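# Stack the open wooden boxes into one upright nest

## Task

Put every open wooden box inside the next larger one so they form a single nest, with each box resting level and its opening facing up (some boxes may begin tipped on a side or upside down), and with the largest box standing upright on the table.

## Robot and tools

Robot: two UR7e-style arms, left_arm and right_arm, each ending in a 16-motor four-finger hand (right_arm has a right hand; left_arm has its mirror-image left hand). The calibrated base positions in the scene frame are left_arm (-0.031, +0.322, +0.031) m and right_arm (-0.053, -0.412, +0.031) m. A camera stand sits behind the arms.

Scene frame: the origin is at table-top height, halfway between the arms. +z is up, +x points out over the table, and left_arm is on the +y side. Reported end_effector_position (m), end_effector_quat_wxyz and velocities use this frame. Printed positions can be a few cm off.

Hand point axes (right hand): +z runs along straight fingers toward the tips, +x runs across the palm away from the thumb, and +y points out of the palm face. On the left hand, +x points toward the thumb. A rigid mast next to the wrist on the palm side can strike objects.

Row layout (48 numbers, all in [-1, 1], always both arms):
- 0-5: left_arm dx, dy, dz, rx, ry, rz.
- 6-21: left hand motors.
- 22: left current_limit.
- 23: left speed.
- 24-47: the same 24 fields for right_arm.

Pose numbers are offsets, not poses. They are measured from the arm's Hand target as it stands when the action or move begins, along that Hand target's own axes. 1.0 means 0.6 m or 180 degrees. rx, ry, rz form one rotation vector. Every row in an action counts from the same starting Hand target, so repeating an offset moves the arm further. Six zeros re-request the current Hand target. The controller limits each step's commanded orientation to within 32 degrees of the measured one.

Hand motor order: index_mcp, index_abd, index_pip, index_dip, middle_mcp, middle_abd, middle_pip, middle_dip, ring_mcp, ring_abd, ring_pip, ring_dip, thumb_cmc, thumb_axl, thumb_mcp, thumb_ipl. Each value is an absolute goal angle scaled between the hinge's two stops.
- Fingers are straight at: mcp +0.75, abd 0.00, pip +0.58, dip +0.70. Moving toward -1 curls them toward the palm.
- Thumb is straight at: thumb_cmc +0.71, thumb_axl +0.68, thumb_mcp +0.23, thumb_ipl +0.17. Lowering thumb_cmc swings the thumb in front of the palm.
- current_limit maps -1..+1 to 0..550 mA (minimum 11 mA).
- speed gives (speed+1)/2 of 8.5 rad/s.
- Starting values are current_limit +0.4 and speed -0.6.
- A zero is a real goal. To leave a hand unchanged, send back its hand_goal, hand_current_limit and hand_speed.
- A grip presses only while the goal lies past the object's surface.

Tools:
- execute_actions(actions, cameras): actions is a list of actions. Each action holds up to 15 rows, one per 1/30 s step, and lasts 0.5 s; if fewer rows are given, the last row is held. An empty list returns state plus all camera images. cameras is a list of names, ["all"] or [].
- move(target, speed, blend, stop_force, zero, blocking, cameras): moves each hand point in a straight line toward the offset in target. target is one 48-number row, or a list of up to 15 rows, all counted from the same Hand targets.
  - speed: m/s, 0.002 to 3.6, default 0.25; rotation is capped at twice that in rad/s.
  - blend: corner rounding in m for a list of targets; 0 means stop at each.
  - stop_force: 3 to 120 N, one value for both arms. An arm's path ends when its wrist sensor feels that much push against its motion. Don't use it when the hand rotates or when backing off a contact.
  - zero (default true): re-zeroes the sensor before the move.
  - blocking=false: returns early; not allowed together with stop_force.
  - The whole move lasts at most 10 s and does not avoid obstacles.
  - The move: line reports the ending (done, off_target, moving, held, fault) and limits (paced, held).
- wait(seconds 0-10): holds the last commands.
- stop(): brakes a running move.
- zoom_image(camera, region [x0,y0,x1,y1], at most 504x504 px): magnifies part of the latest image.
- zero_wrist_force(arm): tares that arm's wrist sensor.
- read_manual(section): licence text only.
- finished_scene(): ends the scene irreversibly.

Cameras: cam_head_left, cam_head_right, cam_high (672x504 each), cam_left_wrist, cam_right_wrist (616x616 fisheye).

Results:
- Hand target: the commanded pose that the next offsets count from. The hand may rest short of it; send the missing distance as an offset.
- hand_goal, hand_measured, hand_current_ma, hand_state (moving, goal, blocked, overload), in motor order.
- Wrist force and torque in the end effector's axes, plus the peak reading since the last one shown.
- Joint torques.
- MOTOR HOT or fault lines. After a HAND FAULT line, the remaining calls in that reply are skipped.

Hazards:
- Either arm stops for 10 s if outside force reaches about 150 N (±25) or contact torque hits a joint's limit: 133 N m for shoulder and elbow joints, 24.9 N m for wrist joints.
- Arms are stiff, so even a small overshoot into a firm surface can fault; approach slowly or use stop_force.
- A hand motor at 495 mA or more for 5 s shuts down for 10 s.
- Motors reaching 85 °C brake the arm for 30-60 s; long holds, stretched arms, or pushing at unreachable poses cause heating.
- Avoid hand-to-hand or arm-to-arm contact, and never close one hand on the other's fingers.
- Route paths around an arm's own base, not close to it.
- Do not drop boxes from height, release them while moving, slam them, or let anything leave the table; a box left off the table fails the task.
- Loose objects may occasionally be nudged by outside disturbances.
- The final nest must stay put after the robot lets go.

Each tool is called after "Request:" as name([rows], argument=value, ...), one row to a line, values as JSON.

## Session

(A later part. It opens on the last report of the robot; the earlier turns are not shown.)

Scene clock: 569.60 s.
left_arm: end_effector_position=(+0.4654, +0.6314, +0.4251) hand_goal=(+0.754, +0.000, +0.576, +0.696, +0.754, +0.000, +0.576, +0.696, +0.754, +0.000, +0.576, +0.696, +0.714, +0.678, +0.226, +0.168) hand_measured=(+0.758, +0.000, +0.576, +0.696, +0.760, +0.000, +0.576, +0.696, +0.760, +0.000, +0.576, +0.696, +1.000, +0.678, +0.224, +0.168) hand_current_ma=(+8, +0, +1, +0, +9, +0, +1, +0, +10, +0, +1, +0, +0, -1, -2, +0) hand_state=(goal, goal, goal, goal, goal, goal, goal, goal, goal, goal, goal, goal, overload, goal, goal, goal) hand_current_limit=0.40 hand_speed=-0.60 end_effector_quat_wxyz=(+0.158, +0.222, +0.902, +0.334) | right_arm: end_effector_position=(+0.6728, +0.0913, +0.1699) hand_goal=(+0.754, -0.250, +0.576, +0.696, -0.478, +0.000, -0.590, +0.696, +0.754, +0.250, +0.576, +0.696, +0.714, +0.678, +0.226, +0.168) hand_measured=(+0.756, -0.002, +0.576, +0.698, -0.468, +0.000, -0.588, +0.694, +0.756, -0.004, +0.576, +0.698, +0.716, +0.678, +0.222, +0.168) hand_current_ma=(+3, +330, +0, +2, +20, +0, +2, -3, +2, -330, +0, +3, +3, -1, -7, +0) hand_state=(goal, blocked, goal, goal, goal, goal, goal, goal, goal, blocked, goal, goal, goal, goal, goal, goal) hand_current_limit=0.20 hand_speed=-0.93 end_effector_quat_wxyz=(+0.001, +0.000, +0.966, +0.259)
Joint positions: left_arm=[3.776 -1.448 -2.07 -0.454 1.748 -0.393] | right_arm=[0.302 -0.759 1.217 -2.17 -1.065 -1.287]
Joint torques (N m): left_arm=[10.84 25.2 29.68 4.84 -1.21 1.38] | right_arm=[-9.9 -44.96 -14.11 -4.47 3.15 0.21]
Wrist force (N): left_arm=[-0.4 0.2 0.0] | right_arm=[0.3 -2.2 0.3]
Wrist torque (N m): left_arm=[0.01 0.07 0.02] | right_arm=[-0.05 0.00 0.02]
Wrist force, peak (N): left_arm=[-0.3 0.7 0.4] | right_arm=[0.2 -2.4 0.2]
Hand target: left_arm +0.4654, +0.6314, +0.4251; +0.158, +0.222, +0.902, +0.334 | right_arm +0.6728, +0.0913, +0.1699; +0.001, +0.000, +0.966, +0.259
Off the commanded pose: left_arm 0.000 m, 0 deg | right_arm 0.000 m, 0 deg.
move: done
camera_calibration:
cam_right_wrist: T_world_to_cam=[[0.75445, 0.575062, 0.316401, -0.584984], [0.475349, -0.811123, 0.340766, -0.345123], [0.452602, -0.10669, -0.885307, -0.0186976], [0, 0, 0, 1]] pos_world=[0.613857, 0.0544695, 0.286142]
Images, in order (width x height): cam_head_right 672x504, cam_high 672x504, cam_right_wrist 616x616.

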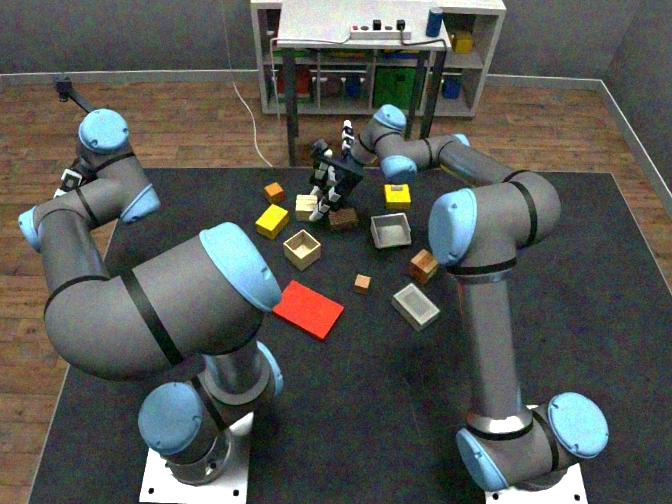

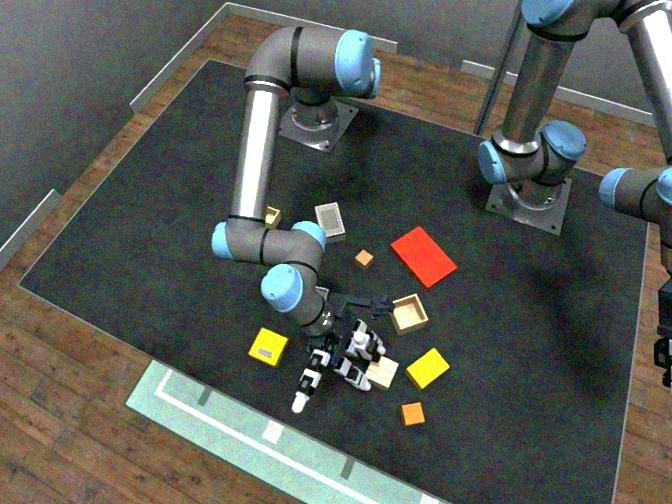

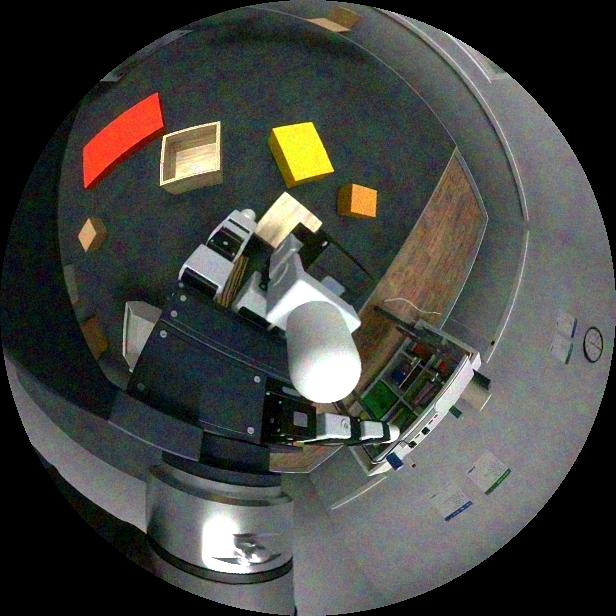

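Request:
move([
  [0,0,0,0,0,0,0.754,0,0.576,0.696,0.754,0,0.576,0.696,0.754,0,0.576,0.696,0.714,0.678,0.226,0.168,0.4,-0.6,0,0,0,0,0,0,0.754,0.08,0.576,0.696,-0.479,0,-0.591,0.696,0.754,-0.08,0.576,0.696,0.714,0.678,0.226,0.168,0.2,-0.93],
  [0,0,0,0,0,0,0.754,0,0.576,0.696,0.754,0,0.576,0.696,0.754,0,0.576,0.696,0.714,0.678,0.226,0.168,0.4,-0.6,0,0.0533,0.0462,0.0833,0,0,0.754,-0.25,0.576,0.696,-0.479,0,-0.591,0.696,0.754,0.25,0.576,0.696,0.714,0.678,0.226,0.168,0.2,-0.93],
], speed=0.1, cameras=["cam_right_wrist","cam_high","cam_head_right"])

Request:
zoom_image(camera="cam_right_wrist", region=[200, 130, 340, 270])

Request:
zoom_image(camera="cam_high", region=[330, 310, 430, 410])

Scene clock: 601.30 s.
left_arm: end_effector_position=(+0.4654, +0.6314, +0.4251) hand_goal=(+0.754, +0.000, +0.576, +0.696, +0.754, +0.000, +0.576, +0.696, +0.754, +0.000, +0.576, +0.696, +0.714, +0.678, +0.226, +0.168) hand_measured=(+0.758, +0.000, +0.576, +0.696, +0.760, +0.000, +0.576, +0.696, +0.760, +0.000, +0.576, +0.696, +1.000, +0.678, +0.224, +0.168) hand_current_ma=(+8, +0, +1, +0, +9, +0, +1, +0, +10, +0, +1, +0, +0, -1, -2, +0) hand_state=(goal, goal, goal, goal, goal, goal, goal, goal, goal, goal, goal, goal, overload, goal, goal, goal) hand_current_limit=0.40 hand_speed=-0.60 end_effector_quat_wxyz=(+0.158, +0.222, +0.902, +0.334) | right_arm: end_effector_position=(+0.6728, +0.1329, +0.1619) hand_goal=(+0.754, -0.250, +0.576, +0.696, -0.478, +0.000, -0.590, +0.696, +0.754, +0.250, +0.576, +0.696, +0.714, +0.678, +0.226, +0.168) hand_measured=(+0.756, +0.010, +0.576, +0.698, -0.468, +0.000, -0.588, +0.694, +0.756, -0.012, +0.576, +0.698, +0.716, +0.678, +0.222, +0.168) hand_current_ma=(+3, +154, +0, +2, +20, +0, +2, -3, +3, -161, +0, +3, +3, -1, -7, +0) hand_state=(goal, moving, goal, goal, goal, goal, goal, goal, goal, moving, goal, goal, goal, goal, goal, goal) hand_current_limit=0.20 hand_speed=-0.93 end_effector_quat_wxyz=(+0.001, +0.000, +0.991, +0.130)
Joint positions: left_arm=[3.776 -1.448 -2.07 -0.454 1.748 -0.393] | right_arm=[0.41 -0.7 0.996 -1.961 -1.326 -1.204]
Joint torques (N m): left_arm=[9.81 24.41 29.38 4.61 -1.14 1.36] | right_arm=[-10.37 -61.68 -29.41 -0.87 -1.15 -0.35]
Wrist force (N): left_arm=[-0.2 0.2 0.2] | right_arm=[0.5 -0.9 0.4]
Wrist torque (N m): left_arm=[0.01 0.03 0.04] | right_arm=[0.03 -0.04 0.02]
Wrist force, peak (N): left_arm=[-0.6 0.7 0.1] | right_arm=[0.1 -3.4 0.0]
Hand target: left_arm +0.4654, +0.6314, +0.4251; +0.158, +0.222, +0.902, +0.334 | right_arm +0.6728, +0.1329, +0.1619; +0.001, +0.000, +0.991, +0.130
Off the commanded pose: left_arm 0.000 m, 0 deg | right_arm 0.000 m, 0 deg.
move: done
camera_calibration:
cam_right_wrist: T_world_to_cam=[[0.754614, 0.637121, 0.156953, -0.588904], [0.475089, -0.695495, 0.539053, -0.355925], [0.452602, -0.33221, -0.827519, -0.000810827], [0, 0, 0, 1]] pos_world=[0.613858, 0.127391, 0.283621]
Images, in order (width x height): cam_head_right 672x504, cam_high 672x504, cam_right_wrist 616x616.

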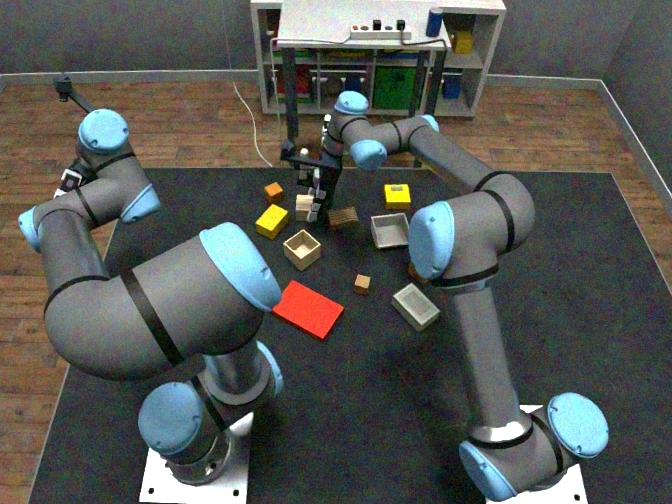

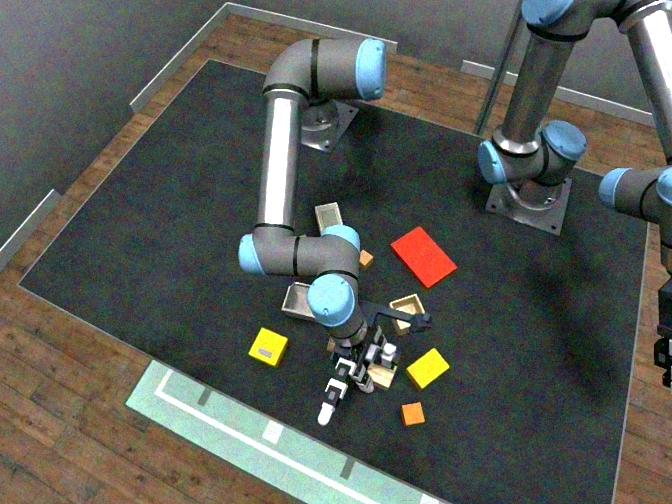

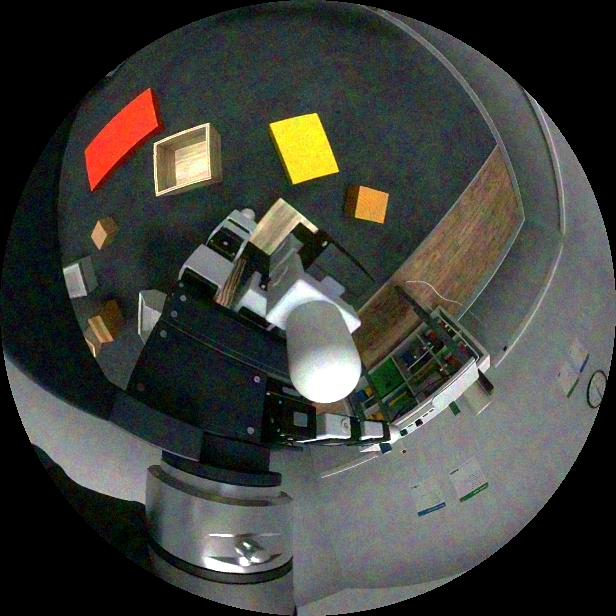

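Scaled by 3.600 from the camera's 616x616 image, which has a finer 880x880 frame.

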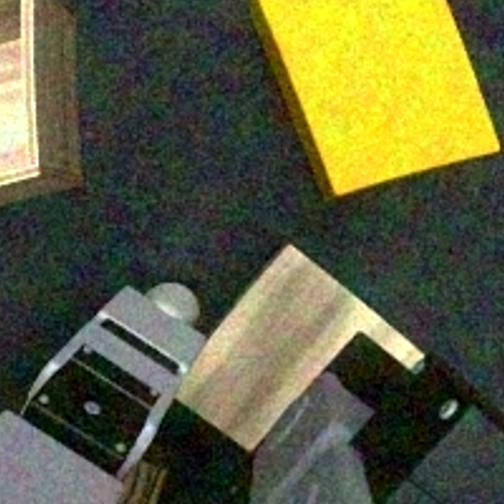

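Scaled by 5.040.

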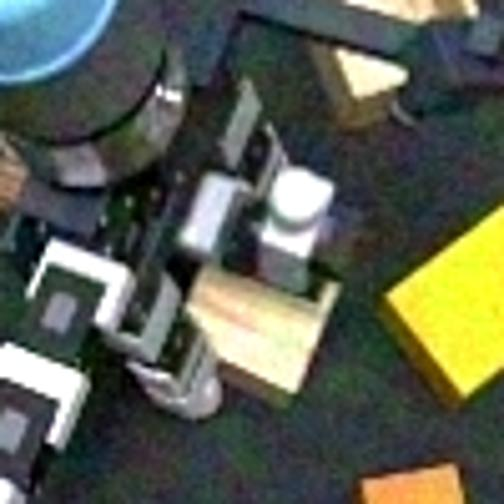

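Request:
move([
  [0,0,0,0,0,0,0.754,0,0.576,0.696,0.754,0,0.576,0.696,0.754,0,0.576,0.696,0.714,0.678,0.226,0.168,0.4,-0.6,0,0,0,0,0,0,0.754,-0.3,0.576,0.696,-0.479,0,-0.591,0.696,0.754,0.3,0.576,0.696,0.714,0.678,0.226,0.168,0.4,-0.93],
  [0,0,0,0,0,0,0.754,0,0.576,0.696,0.754,0,0.576,0.696,0.754,0,0.576,0.696,0.714,0.678,0.226,0.168,0.4,-0.6,0,0.0129,-0.0483,0,0,0,0.754,-0.3,0.576,0.696,-0.479,0,-0.591,0.696,0.754,0.3,0.576,0.696,0.714,0.678,0.226,0.168,0.4,-0.93],
], speed=0.05, cameras=["cam_right_wrist","cam_high","cam_head_right"])

Request:
zoom_image(camera="cam_right_wrist", region=[200, 130, 340, 270])

Request:
zoom_image(camera="cam_head_right", region=[270, 150, 370, 230])

Scene clock: 612.73 s.
left_arm: end_effector_position=(+0.4654, +0.6314, +0.4251) hand_goal=(+0.754, +0.000, +0.576, +0.696, +0.754, +0.000, +0.576, +0.696, +0.754, +0.000, +0.576, +0.696, +0.714, +0.678, +0.226, +0.168) hand_measured=(+0.758, +0.000, +0.576, +0.696, +0.760, +0.000, +0.576, +0.696, +0.760, +0.000, +0.576, +0.696, +1.000, +0.678, +0.224, +0.168) hand_current_ma=(+8, +0, +1, +0, +9, +0, +1, +0, +10, +0, +1, +0, +0, -1, -2, +0) hand_state=(goal, goal, goal, goal, goal, goal, goal, goal, goal, goal, goal, goal, overload, goal, goal, goal) hand_current_limit=0.40 hand_speed=-0.60 end_effector_quat_wxyz=(+0.158, +0.222, +0.902, +0.334) | right_arm: end_effector_position=(+0.6727, +0.1329, +0.1920) hand_goal=(+0.754, -0.300, +0.576, +0.696, -0.478, +0.000, -0.590, +0.696, +0.754, +0.300, +0.576, +0.696, +0.714, +0.678, +0.226, +0.168) hand_measured=(+0.756, +0.000, +0.576, +0.698, -0.468, +0.000, -0.588, +0.694, +0.756, -0.008, +0.576, +0.698, +0.716, +0.678, +0.222, +0.168) hand_current_ma=(+3, +385, +0, +2, +20, +0, +2, -3, +3, -385, +0, +3, +3, -1, -7, +0) hand_state=(goal, blocked, goal, goal, goal, goal, goal, goal, goal, blocked, goal, goal, goal, goal, goal, goal) hand_current_limit=0.40 hand_speed=-0.93 end_effector_quat_wxyz=(+0.001, +0.000, +0.991, +0.130) end_effector_velocity=(+0.000, +0.000, -0.002) end_effector_angular_velocity=(+0.001, -0.001, +0.000)
Joint positions: left_arm=[3.776 -1.448 -2.07 -0.454 1.748 -0.393] | right_arm=[0.41 -0.722 0.958 -1.901 -1.326 -1.204]
Joint velocities: left_arm=[within noise] | right_arm=[0 0.001 0.003 -0.005 0 0]
Joint torques (N m): left_arm=[9.71 24.78 29.3 4.58 -1.04 1.28] | right_arm=[-10.72 -48.62 -14.39 -4.69 -0.81 -0.67]
Wrist force (N): left_arm=[0.0 0.4 0.3] | right_arm=[0.3 -1.1 0.9]
Wrist torque (N m): left_arm=[0.03 0.02 0.05] | right_arm=[-0.03 -0.02 0.00]
Wrist force, peak (N): left_arm=[-0.4 0.6 0.3] | right_arm=[0.5 -1.4 1.1]
Hand target: left_arm +0.4654, +0.6314, +0.4251; +0.158, +0.222, +0.902, +0.334 | right_arm +0.6727, +0.1329, +0.1919; +0.001, +0.000, +0.991, +0.130
Off the commanded pose: left_arm 0.000 m, 0 deg | right_arm 0.000 m, 0 deg.
move: done
camera_calibration:
cam_right_wrist: T_world_to_cam=[[0.754617, 0.637093, 0.157055, -0.593599], [0.47501, -0.695528, 0.539079, -0.372112], [0.45268, -0.332195, -0.827482, 0.0241645], [0, 0, 0, 1]] pos_world=[0.613758, 0.127391, 0.313822]
Images, in order (width x height): cam_head_right 672x504, cam_high 672x504, cam_right_wrist 616x616.

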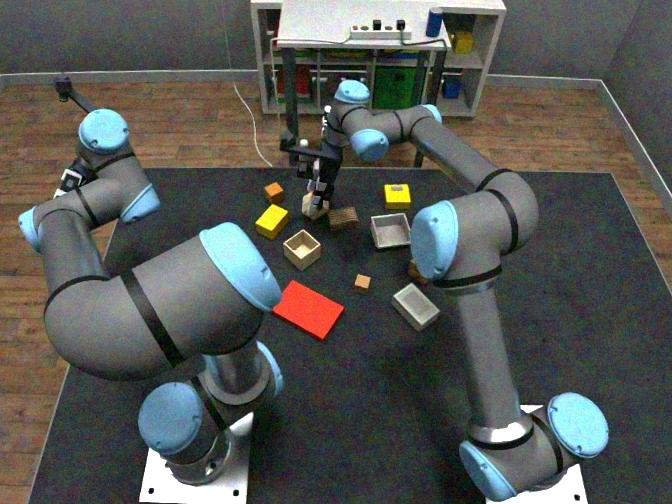

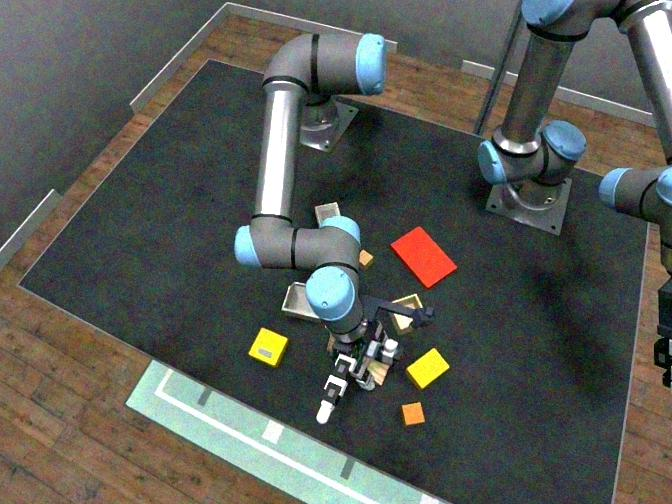

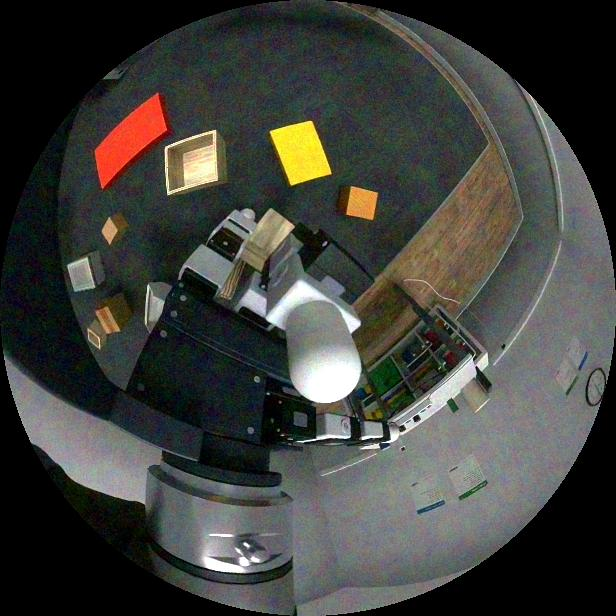

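Scaled by 3.600 from the camera's 616x616 image, which has a finer 880x880 frame.

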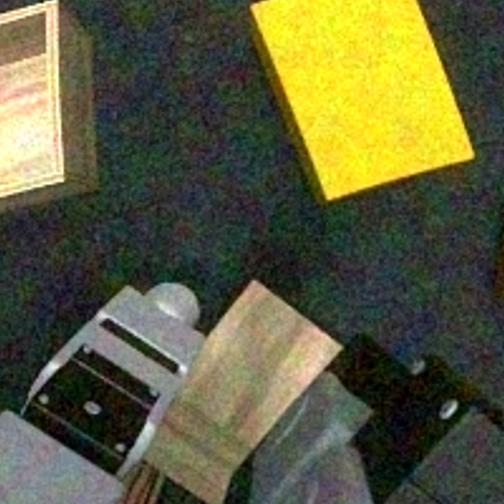

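Scaled by 5.040.

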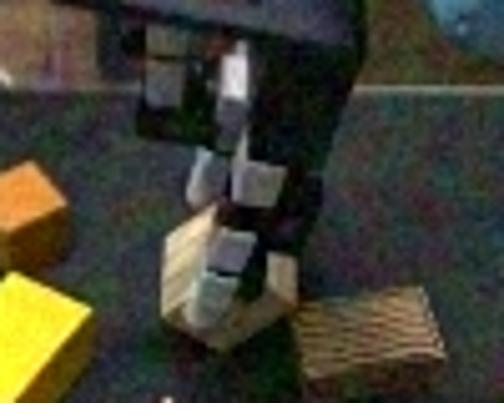

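Request:
move(target=[0,0,0,0,0,0,0.754,0,0.576,0.696,0.754,0,0.576,0.696,0.754,0,0.576,0.696,0.714,0.678,0.226,0.168,0.4,-0.6,0,0.0259,-0.0966,0,0,0,0.754,-0.3,0.576,0.696,-0.479,0,-0.591,0.696,0.754,0.3,0.576,0.696,0.714,0.678,0.226,0.168,0.4,-0.93], speed=0.06, cameras=["cam_right_wrist","cam_high","cam_head_right","cam_head_left"])

Request:
zoom_image(camera="cam_right_wrist", region=[200, 130, 340, 270])

Request:
zoom_image(camera="cam_head_right", region=[270, 130, 370, 230])

Request:
zoom_image(camera="cam_high", region=[330, 310, 430, 410])

Scene clock: 621.63 s.
left_arm: end_effector_position=(+0.4654, +0.6314, +0.4251) hand_goal=(+0.754, +0.000, +0.576, +0.696, +0.754, +0.000, +0.576, +0.696, +0.754, +0.000, +0.576, +0.696, +0.714, +0.678, +0.226, +0.168) hand_measured=(+0.758, +0.000, +0.576, +0.696, +0.760, +0.000, +0.576, +0.696, +0.760, +0.000, +0.576, +0.696, +1.000, +0.678, +0.224, +0.168) hand_current_ma=(+8, +0, +1, +0, +9, +0, +1, +0, +10, +0, +1, +0, +0, -1, -2, +0) hand_state=(goal, goal, goal, goal, goal, goal, goal, goal, goal, goal, goal, goal, overload, goal, goal, goal) hand_current_limit=0.40 hand_speed=-0.60 end_effector_quat_wxyz=(+0.158, +0.222, +0.902, +0.334) | right_arm: end_effector_position=(+0.6727, +0.1329, +0.2520) hand_goal=(+0.754, -0.300, +0.576, +0.696, -0.478, +0.000, -0.590, +0.696, +0.754, +0.300, +0.576, +0.696, +0.714, +0.678, +0.226, +0.168) hand_measured=(+0.756, +0.000, +0.576, +0.698, -0.468, +0.000, -0.588, +0.694, +0.756, -0.008, +0.576, +0.698, +0.716, +0.678, +0.222, +0.168) hand_current_ma=(+3, +385, +0, +2, +20, +0, +2, -3, +3, -385, +0, +3, +3, -1, -7, +0) hand_state=(goal, blocked, goal, goal, goal, goal, goal, goal, goal, blocked, goal, goal, goal, goal, goal, goal) hand_current_limit=0.40 hand_speed=-0.93 end_effector_quat_wxyz=(+0.001, +0.000, +0.991, +0.130)
Joint positions: left_arm=[3.776 -1.448 -2.07 -0.454 1.748 -0.393] | right_arm=[0.41 -0.753 0.858 -1.77 -1.326 -1.204]
Joint torques (N m): left_arm=[9.87 24.04 28.22 4.79 -1.2 1.14] | right_arm=[4.97 -46.04 -16.31 -4.64 0.82 -0.73]
Wrist force (N): left_arm=[-0.2 0.3 0.2] | right_arm=[0.3 -1.2 0.5]
Wrist torque (N m): left_arm=[0.02 0.04 0.04] | right_arm=[0.01 -0.01 0.01]
Wrist force, peak (N): left_arm=[-0.4 0.8 0.3] | right_arm=[0.4 -1.4 1.6]
Hand target: left_arm +0.4654, +0.6314, +0.4251; +0.158, +0.222, +0.902, +0.334 | right_arm +0.6726, +0.1329, +0.2519; +0.001, +0.000, +0.991, +0.130
Off the commanded pose: left_arm 0.000 m, 0 deg | right_arm 0.000 m, 0 deg.
move: done
camera_calibration:
cam_right_wrist: T_world_to_cam=[[0.754682, 0.637019, 0.157042, -0.603032], [0.474922, -0.695553, 0.539124, -0.404363], [0.452663, -0.332284, -0.827456, 0.073742], [0, 0, 0, 1]] pos_world=[0.613758, 0.12739, 0.373722]
Images, in order (width x height): cam_head_left 672x504, cam_head_right 672x504, cam_high 672x504, cam_right_wrist 616x616.

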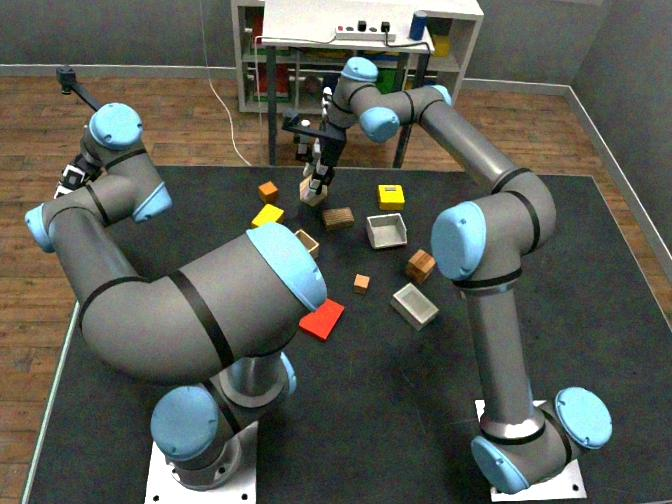

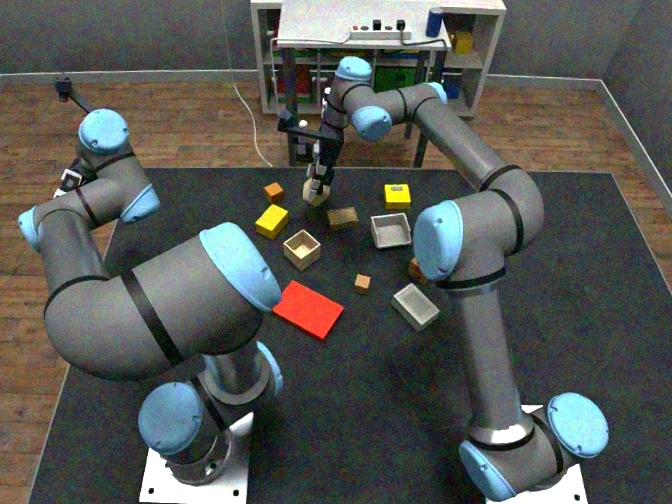

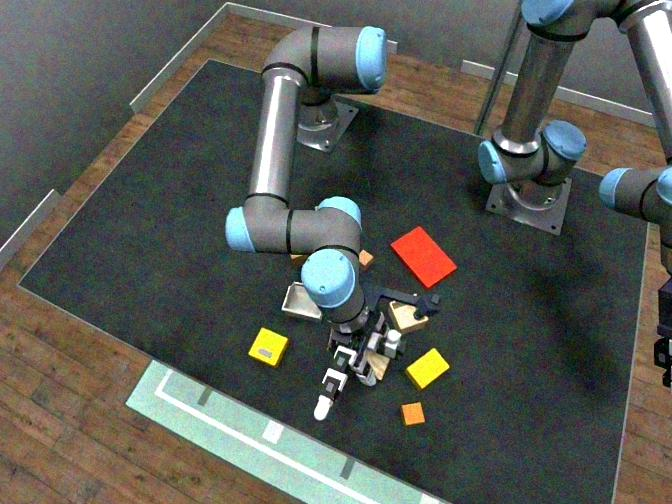

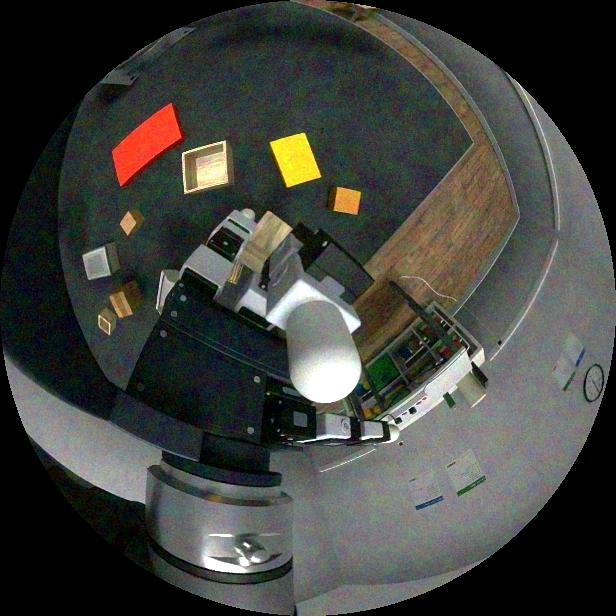

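Scaled by 3.600 from the camera's 616x616 image, which has a finer 880x880 frame.

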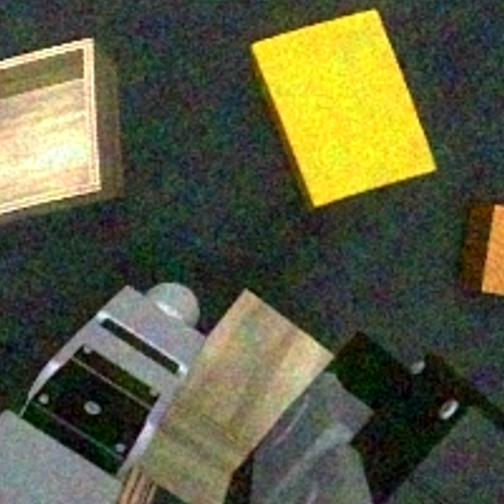

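Scaled by 5.040.

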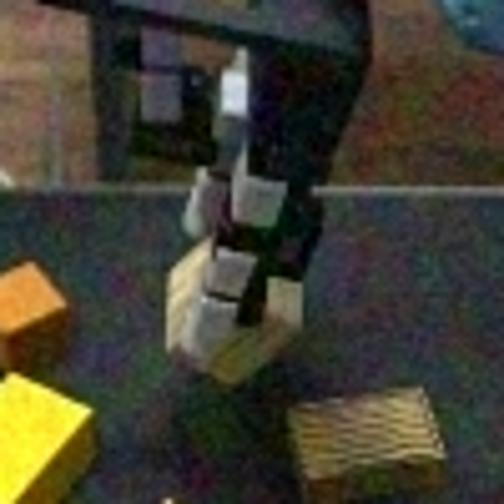

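Scaled by 5.040.

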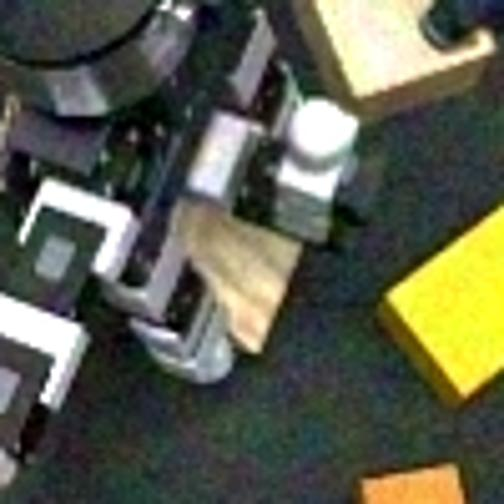

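Request:
move([
  [0,0,0,0,0,0,0.754,0,0.576,0.696,0.754,0,0.576,0.696,0.754,0,0.576,0.696,0.714,0.678,0.226,0.168,0.4,-0.6,0.1878,-0.3735,-0.2347,0.079,-0.0327,0.2485,0.754,-0.3,0.576,0.696,-0.479,0,-0.591,0.696,0.754,0.3,0.576,0.696,0.714,0.678,0.226,0.168,0.4,-0.93],
  [0,0,0,0,0,0,0.754,0,0.576,0.696,0.754,0,0.576,0.696,0.754,0,0.576,0.696,0.714,0.678,0.226,0.168,0.4,-0.6,0.1678,-0.994,-0.1922,0.1954,0.0667,0.5063,0.754,-0.3,0.576,0.696,-0.479,0,-0.591,0.696,0.754,0.3,0.576,0.696,0.714,0.678,0.226,0.168,0.4,-0.93],
], speed=0.22, blend=[0.06, 0], cameras=["cam_right_wrist","cam_high","cam_head_right"])

Request:
zoom_image(camera="cam_high", region=[160, 180, 280, 300])

Request:
zoom_image(camera="cam_head_right", region=[450, 160, 570, 280])

Request:
zoom_image(camera="cam_right_wrist", region=[200, 130, 340, 270])

Scene clock: 652.40 s.
left_arm: end_effector_position=(+0.4654, +0.6314, +0.4251) hand_goal=(+0.754, +0.000, +0.576, +0.696, +0.754, +0.000, +0.576, +0.696, +0.754, +0.000, +0.576, +0.696, +0.714, +0.678, +0.226, +0.168) hand_measured=(+0.758, +0.000, +0.576, +0.696, +0.760, +0.000, +0.576, +0.696, +0.760, +0.000, +0.576, +0.696, +1.000, +0.678, +0.224, +0.168) hand_current_ma=(+8, +0, +1, +0, +9, +0, +1, +0, +10, +0, +1, +0, +0, -1, -2, +0) hand_state=(goal, goal, goal, goal, goal, goal, goal, goal, goal, goal, goal, goal, overload, goal, goal, goal) hand_current_limit=0.40 hand_speed=-0.60 end_effector_quat_wxyz=(+0.158, +0.222, +0.902, +0.334) | right_arm: end_effector_position=(+0.5722, -0.4730, +0.2090) hand_goal=(+0.754, -0.300, +0.576, +0.696, -0.478, +0.000, -0.590, +0.696, +0.754, +0.300, +0.576, +0.696, +0.714, +0.678, +0.226, +0.168) hand_measured=(+0.750, -0.002, +0.576, +0.698, -0.468, +0.000, -0.588, +0.694, +0.746, -0.008, +0.576, +0.698, +0.712, +0.678, +0.222, +0.168) hand_current_ma=(-7, +385, +0, +2, +20, +0, +2, -3, -12, -385, +0, +2, -3, -1, -7, +0) hand_state=(goal, blocked, goal, goal, goal, goal, goal, goal, goal, blocked, goal, goal, goal, goal, goal, goal) hand_current_limit=0.40 hand_speed=-0.93 end_effector_quat_wxyz=(-0.182, +0.683, +0.683, -0.183)
Joint positions: left_arm=[3.776 -1.448 -2.07 -0.454 1.748 -0.393] | right_arm=[-0.204 -1.127 1.328 -1.264 -1.699 -0.225]
Joint torques (N m): left_arm=[9.35 23.78 29.05 4.47 -0.83 0.99] | right_arm=[-3.58 -34.83 -20.55 -2.02 2.15 0.25]
Wrist force (N): left_arm=[-0.3 0.3 0.0] | right_arm=[0.5 0.7 0.6]
Wrist torque (N m): left_arm=[0.03 0.04 0.04] | right_arm=[-0.07 -0.06 0.23]
Wrist force, peak (N): left_arm=[-0.6 0.4 0.3] | right_arm=[-1.2 1.4 0.9]
Hand target: left_arm +0.4654, +0.6314, +0.4251; +0.158, +0.222, +0.902, +0.334 | right_arm +0.5722, -0.4731, +0.2089; -0.183, +0.683, +0.683, -0.183
Off the commanded pose: left_arm 0.000 m, 0 deg | right_arm 0.000 m, 0 deg.
move: done
camera_calibration:
cam_right_wrist: T_world_to_cam=[[0.561539, -0.754787, -0.339073, -0.578567], [-0.112293, -0.475504, 0.872517, -0.384491], [-0.819795, -0.451877, -0.351772, 0.454468], [0, 0, 0, 1]] pos_world=[0.654283, -0.414158, 0.299167]
Images, in order (width x height): cam_head_right 672x504, cam_high 672x504, cam_right_wrist 616x616.

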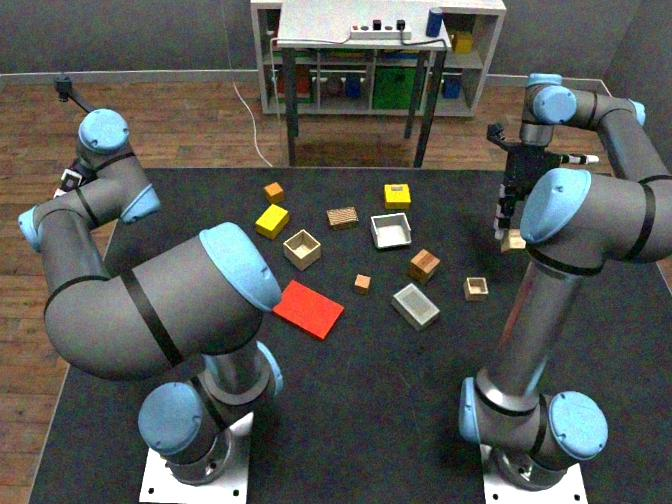

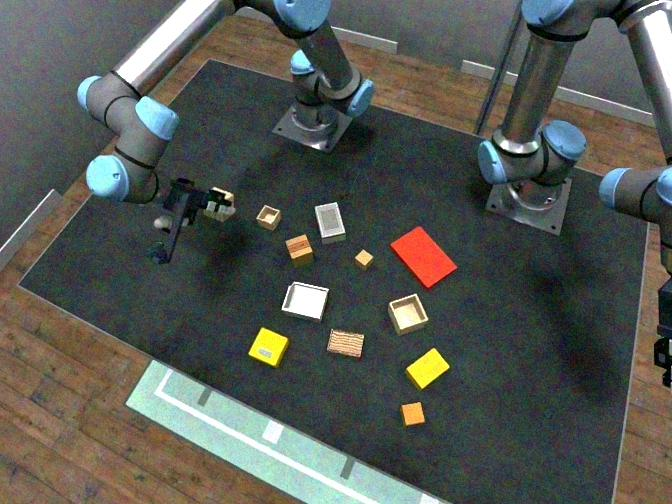

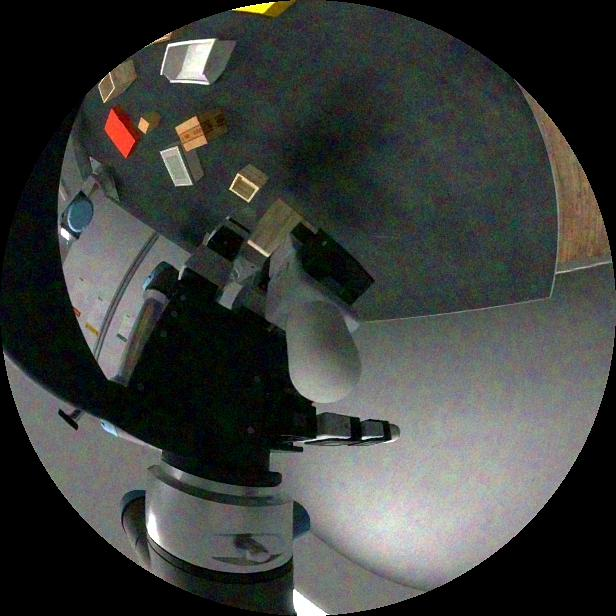

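Scaled by 4.200.

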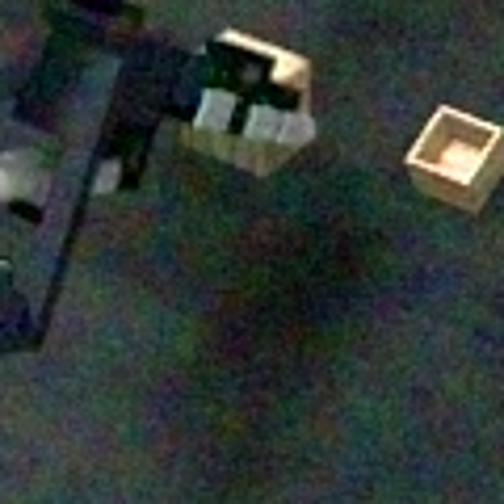

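Scaled by 4.200.

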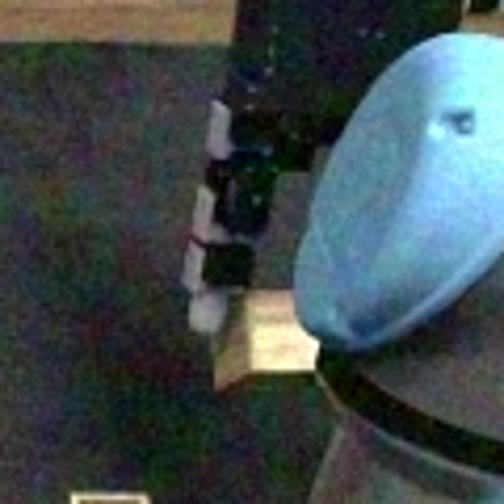

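Scaled by 3.600 from the camera's 616x616 image, which has a finer 880x880 frame.

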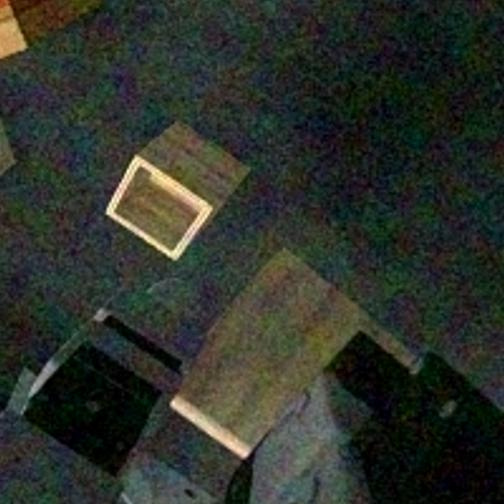

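Request:
move(target=[0,0,0,0,0,0,0.754,0,0.576,0.696,0.754,0,0.576,0.696,0.754,0,0.576,0.696,0.714,0.678,0.226,0.168,0.4,-0.6,0.0005,0.1139,0.1535,0.1556,0,0,0.754,-0.3,0.576,0.696,-0.479,0,-0.591,0.696,0.754,0.3,0.576,0.696,0.714,0.678,0.226,0.168,0.4,-0.93], speed=0.12, cameras=["cam_right_wrist","cam_high","cam_head_right"])

Request:
zoom_image(camera="cam_high", region=[180, 170, 280, 270])

Request:
zoom_image(camera="cam_head_right", region=[450, 180, 550, 280])

Request:
zoom_image(camera="cam_right_wrist", region=[200, 130, 340, 270])

Scene clock: 685.40 s.
left_arm: end_effector_position=(+0.4654, +0.6314, +0.4251) hand_goal=(+0.754, +0.000, +0.576, +0.696, +0.754, +0.000, +0.576, +0.696, +0.754, +0.000, +0.576, +0.696, +0.714, +0.678, +0.226, +0.168) hand_measured=(+0.758, +0.000, +0.576, +0.696, +0.760, +0.000, +0.576, +0.696, +0.760, +0.000, +0.576, +0.696, +1.000, +0.678, +0.224, +0.168) hand_current_ma=(+8, +0, +1, +0, +9, +0, +1, +0, +10, +0, +1, +0, +0, -1, -2, +0) hand_state=(goal, goal, goal, goal, goal, goal, goal, goal, goal, goal, goal, goal, overload, goal, goal, goal) hand_current_limit=0.40 hand_speed=-0.60 end_effector_quat_wxyz=(+0.158, +0.222, +0.902, +0.334) | right_arm: end_effector_position=(+0.5854, -0.4727, +0.0950) hand_goal=(+0.754, -0.300, +0.576, +0.696, -0.478, +0.000, -0.590, +0.696, +0.754, +0.300, +0.576, +0.696, +0.714, +0.678, +0.226, +0.168) hand_measured=(+0.744, -0.002, +0.574, +0.698, -0.468, +0.000, -0.588, +0.694, +0.742, -0.008, +0.574, +0.698, +0.708, +0.678, +0.222, +0.168) hand_current_ma=(-16, +385, -1, +1, +20, +0, +2, -3, -23, -385, -2, +1, -10, -1, -7, +0) hand_state=(goal, blocked, goal, goal, goal, goal, goal, goal, goal, blocked, goal, goal, goal, goal, goal, goal) hand_current_limit=0.40 hand_speed=-0.93 end_effector_quat_wxyz=(-0.342, +0.619, +0.619, -0.343)
Joint positions: left_arm=[3.776 -1.448 -2.07 -0.454 1.748 -0.393] | right_arm=[-0.164 -0.647 0.843 -0.767 -1.755 -0.117]
Joint torques (N m): left_arm=[8.16 23.4 30.14 4.39 -0.81 0.99] | right_arm=[-6.17 -45.96 -26.28 1.06 1.83 -1.26]
Wrist force (N): left_arm=[0.0 0.3 0.2] | right_arm=[0.9 1.7 -0.4]
Wrist torque (N m): left_arm=[0.02 0.02 0.05] | right_arm=[0.01 -0.03 0.21]
Wrist force, peak (N): left_arm=[-0.2 0.9 0.1] | right_arm=[0.8 2.7 -0.1]
Hand target: left_arm +0.4654, +0.6314, +0.4251; +0.158, +0.222, +0.902, +0.334 | right_arm +0.5854, -0.4728, +0.0950; -0.342, +0.619, +0.619, -0.343
Off the commanded pose: left_arm 0.000 m, 0 deg | right_arm 0.000 m, 0 deg.
move: done
camera_calibration:
cam_right_wrist: T_world_to_cam=[[0.336509, -0.754939, -0.562876, -0.471523], [0.310672, -0.475267, 0.823167, -0.526248], [-0.888957, -0.451873, 0.0746064, 0.425386], [0, 0, 0, 1]] pos_world=[0.700312, -0.413859, 0.136045]
Images, in order (width x height): cam_head_right 672x504, cam_high 672x504, cam_right_wrist 616x616.

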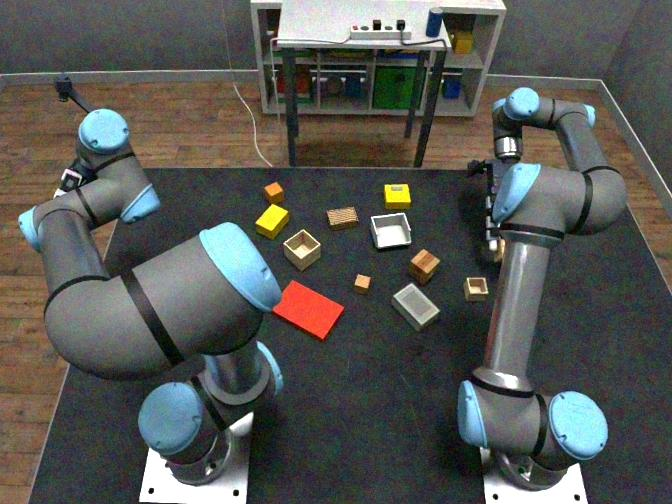

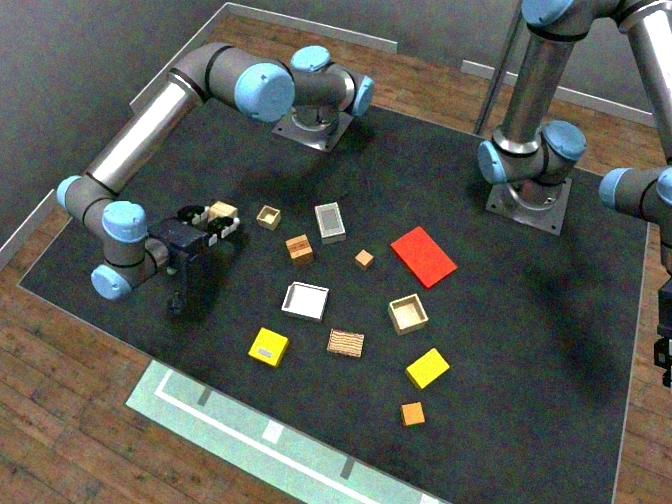

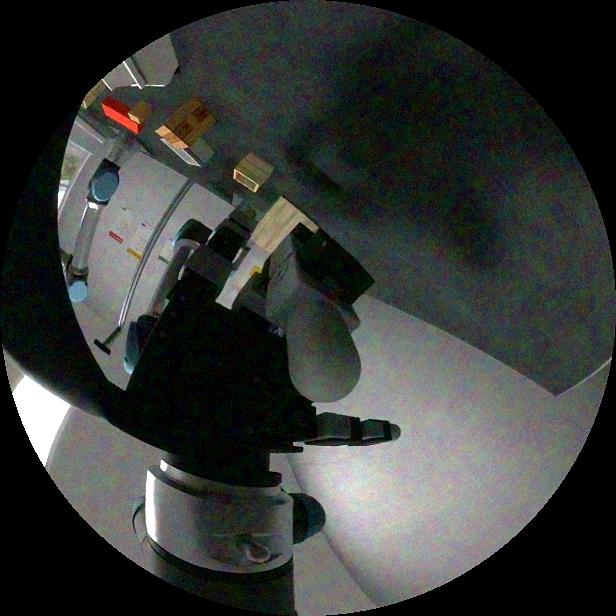

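Scaled by 5.040.

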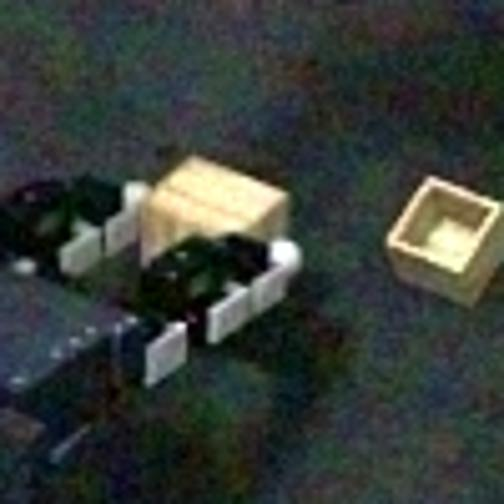

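Scaled by 5.040.

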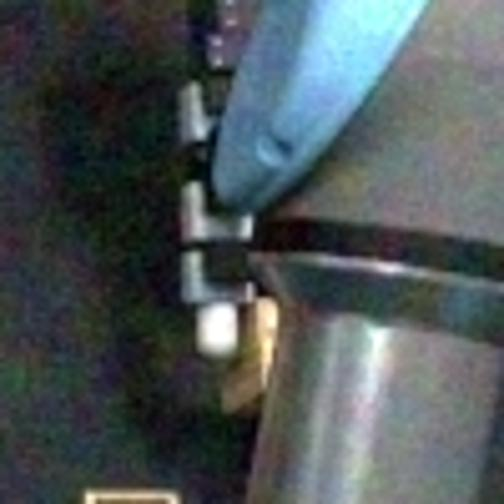

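Scaled by 3.600 from the camera's 616x616 image, which has a finer 880x880 frame.

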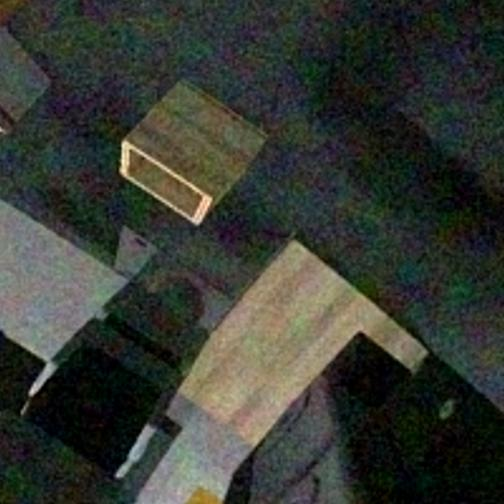

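Request:
move(target=[0,0,0,0,0,0,0.754,0,0.576,0.696,0.754,0,0.576,0.696,0.754,0,0.576,0.696,0.714,0.678,0.226,0.168,0.4,-0.6,0,0.0876,0.0548,0,0,0,0.754,-0.3,0.576,0.696,-0.479,0,-0.591,0.696,0.754,0.3,0.576,0.696,0.714,0.678,0.226,0.168,0.4,-0.93], speed=0.03, stop_force=4, cameras=["cam_right_wrist","cam_high"])

Request:
zoom_image(camera="cam_high", region=[180, 170, 280, 270])

Request:
zoom_image(camera="cam_right_wrist", region=[200, 130, 340, 270])

Scene clock: 694.03 s.
left_arm: end_effector_position=(+0.4654, +0.6314, +0.4251) hand_goal=(+0.754, +0.000, +0.576, +0.696, +0.754, +0.000, +0.576, +0.696, +0.754, +0.000, +0.576, +0.696, +0.714, +0.678, +0.226, +0.168) hand_measured=(+0.758, +0.000, +0.576, +0.696, +0.760, +0.000, +0.576, +0.696, +0.760, +0.000, +0.576, +0.696, +1.000, +0.678, +0.224, +0.168) hand_current_ma=(+8, +0, +1, +0, +9, +0, +1, +0, +10, +0, +1, +0, +0, -1, -2, +0) hand_state=(goal, goal, goal, goal, goal, goal, goal, goal, goal, goal, goal, goal, overload, goal, goal, goal) hand_current_limit=0.40 hand_speed=-0.60 end_effector_quat_wxyz=(+0.158, +0.222, +0.902, +0.334) | right_arm: end_effector_position=(+0.5854, -0.4728, +0.0455) hand_goal=(+0.754, -0.300, +0.576, +0.696, -0.478, +0.000, -0.590, +0.696, +0.754, +0.300, +0.576, +0.696, +0.714, +0.678, +0.226, +0.168) hand_measured=(+0.756, -0.002, +0.582, +0.700, -0.468, +0.000, -0.588, +0.694, +0.750, -0.008, +0.578, +0.698, +0.708, +0.678, +0.222, +0.168) hand_current_ma=(+1, +385, +9, +4, +20, +0, +2, -3, -5, -385, +3, +1, -10, -1, -7, +0) hand_state=(goal, blocked, goal, goal, goal, goal, goal, goal, goal, blocked, goal, goal, goal, goal, goal, goal) hand_current_limit=0.40 hand_speed=-0.93 end_effector_quat_wxyz=(-0.342, +0.619, +0.619, -0.343)
Joint positions: left_arm=[3.776 -1.448 -2.07 -0.454 1.748 -0.393] | right_arm=[-0.164 -0.61 0.903 -0.863 -1.755 -0.117]
Joint torques (N m): left_arm=[9.21 23.54 29.99 4.42 -0.82 1.06] | right_arm=[-7.03 -57.52 -26.75 -1.54 1.99 0.07]
Wrist force (N): left_arm=[-0.6 0.4 0.2] | right_arm=[0.7 0.1 -1.1]
Wrist torque (N m): left_arm=[0.02 0.09 0.00] | right_arm=[0.08 -0.10 0.18]
Wrist force, peak (N): left_arm=[-0.6 0.6 0.4] | right_arm=[0.1 -1.7 -3.4]
Hand target: left_arm +0.4654, +0.6314, +0.4251; +0.158, +0.222, +0.902, +0.334 | right_arm +0.5855, -0.4728, +0.0455; -0.342, +0.619, +0.619, -0.343 (not the last commanded pose)
Off the commanded pose: left_arm 0.000 m, 0 deg | right_arm 0.013 m, 0 deg.
move: contact (right_arm)
camera_calibration:
cam_right_wrist: T_world_to_cam=[[0.336254, -0.754983, -0.562969, -0.499293], [0.31068, -0.475387, 0.823095, -0.485598], [-0.889051, -0.451672, 0.0747071, 0.429173], [0, 0, 0, 1]] pos_world=[0.700312, -0.413959, 0.0865448]
Images, in order (width x height): cam_high 672x504, cam_right_wrist 616x616.

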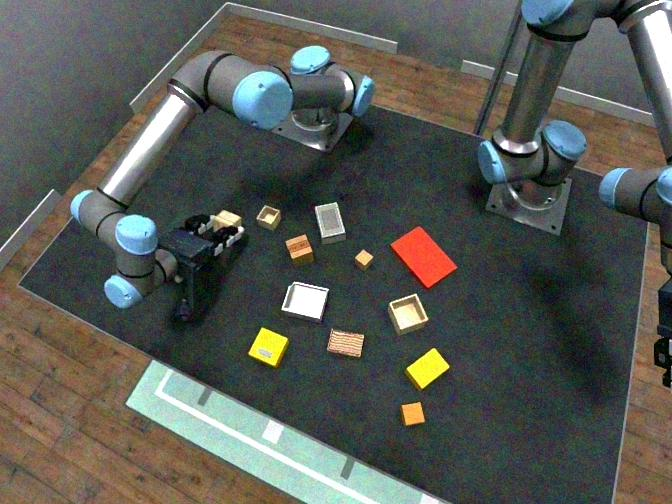

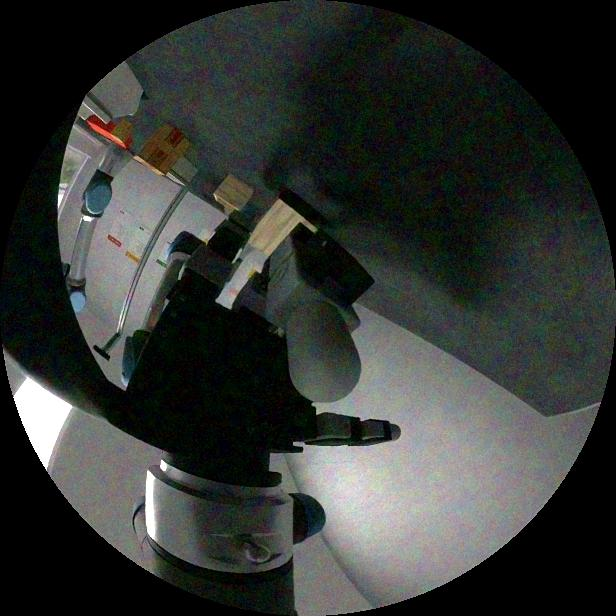

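Scaled by 5.040.

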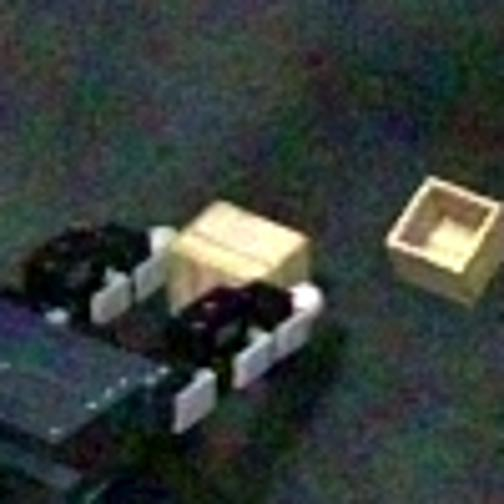

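Scaled by 3.600 from the camera's 616x616 image, which has a finer 880x880 frame.

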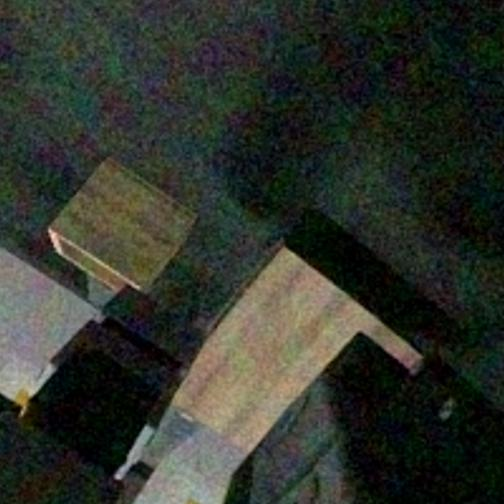

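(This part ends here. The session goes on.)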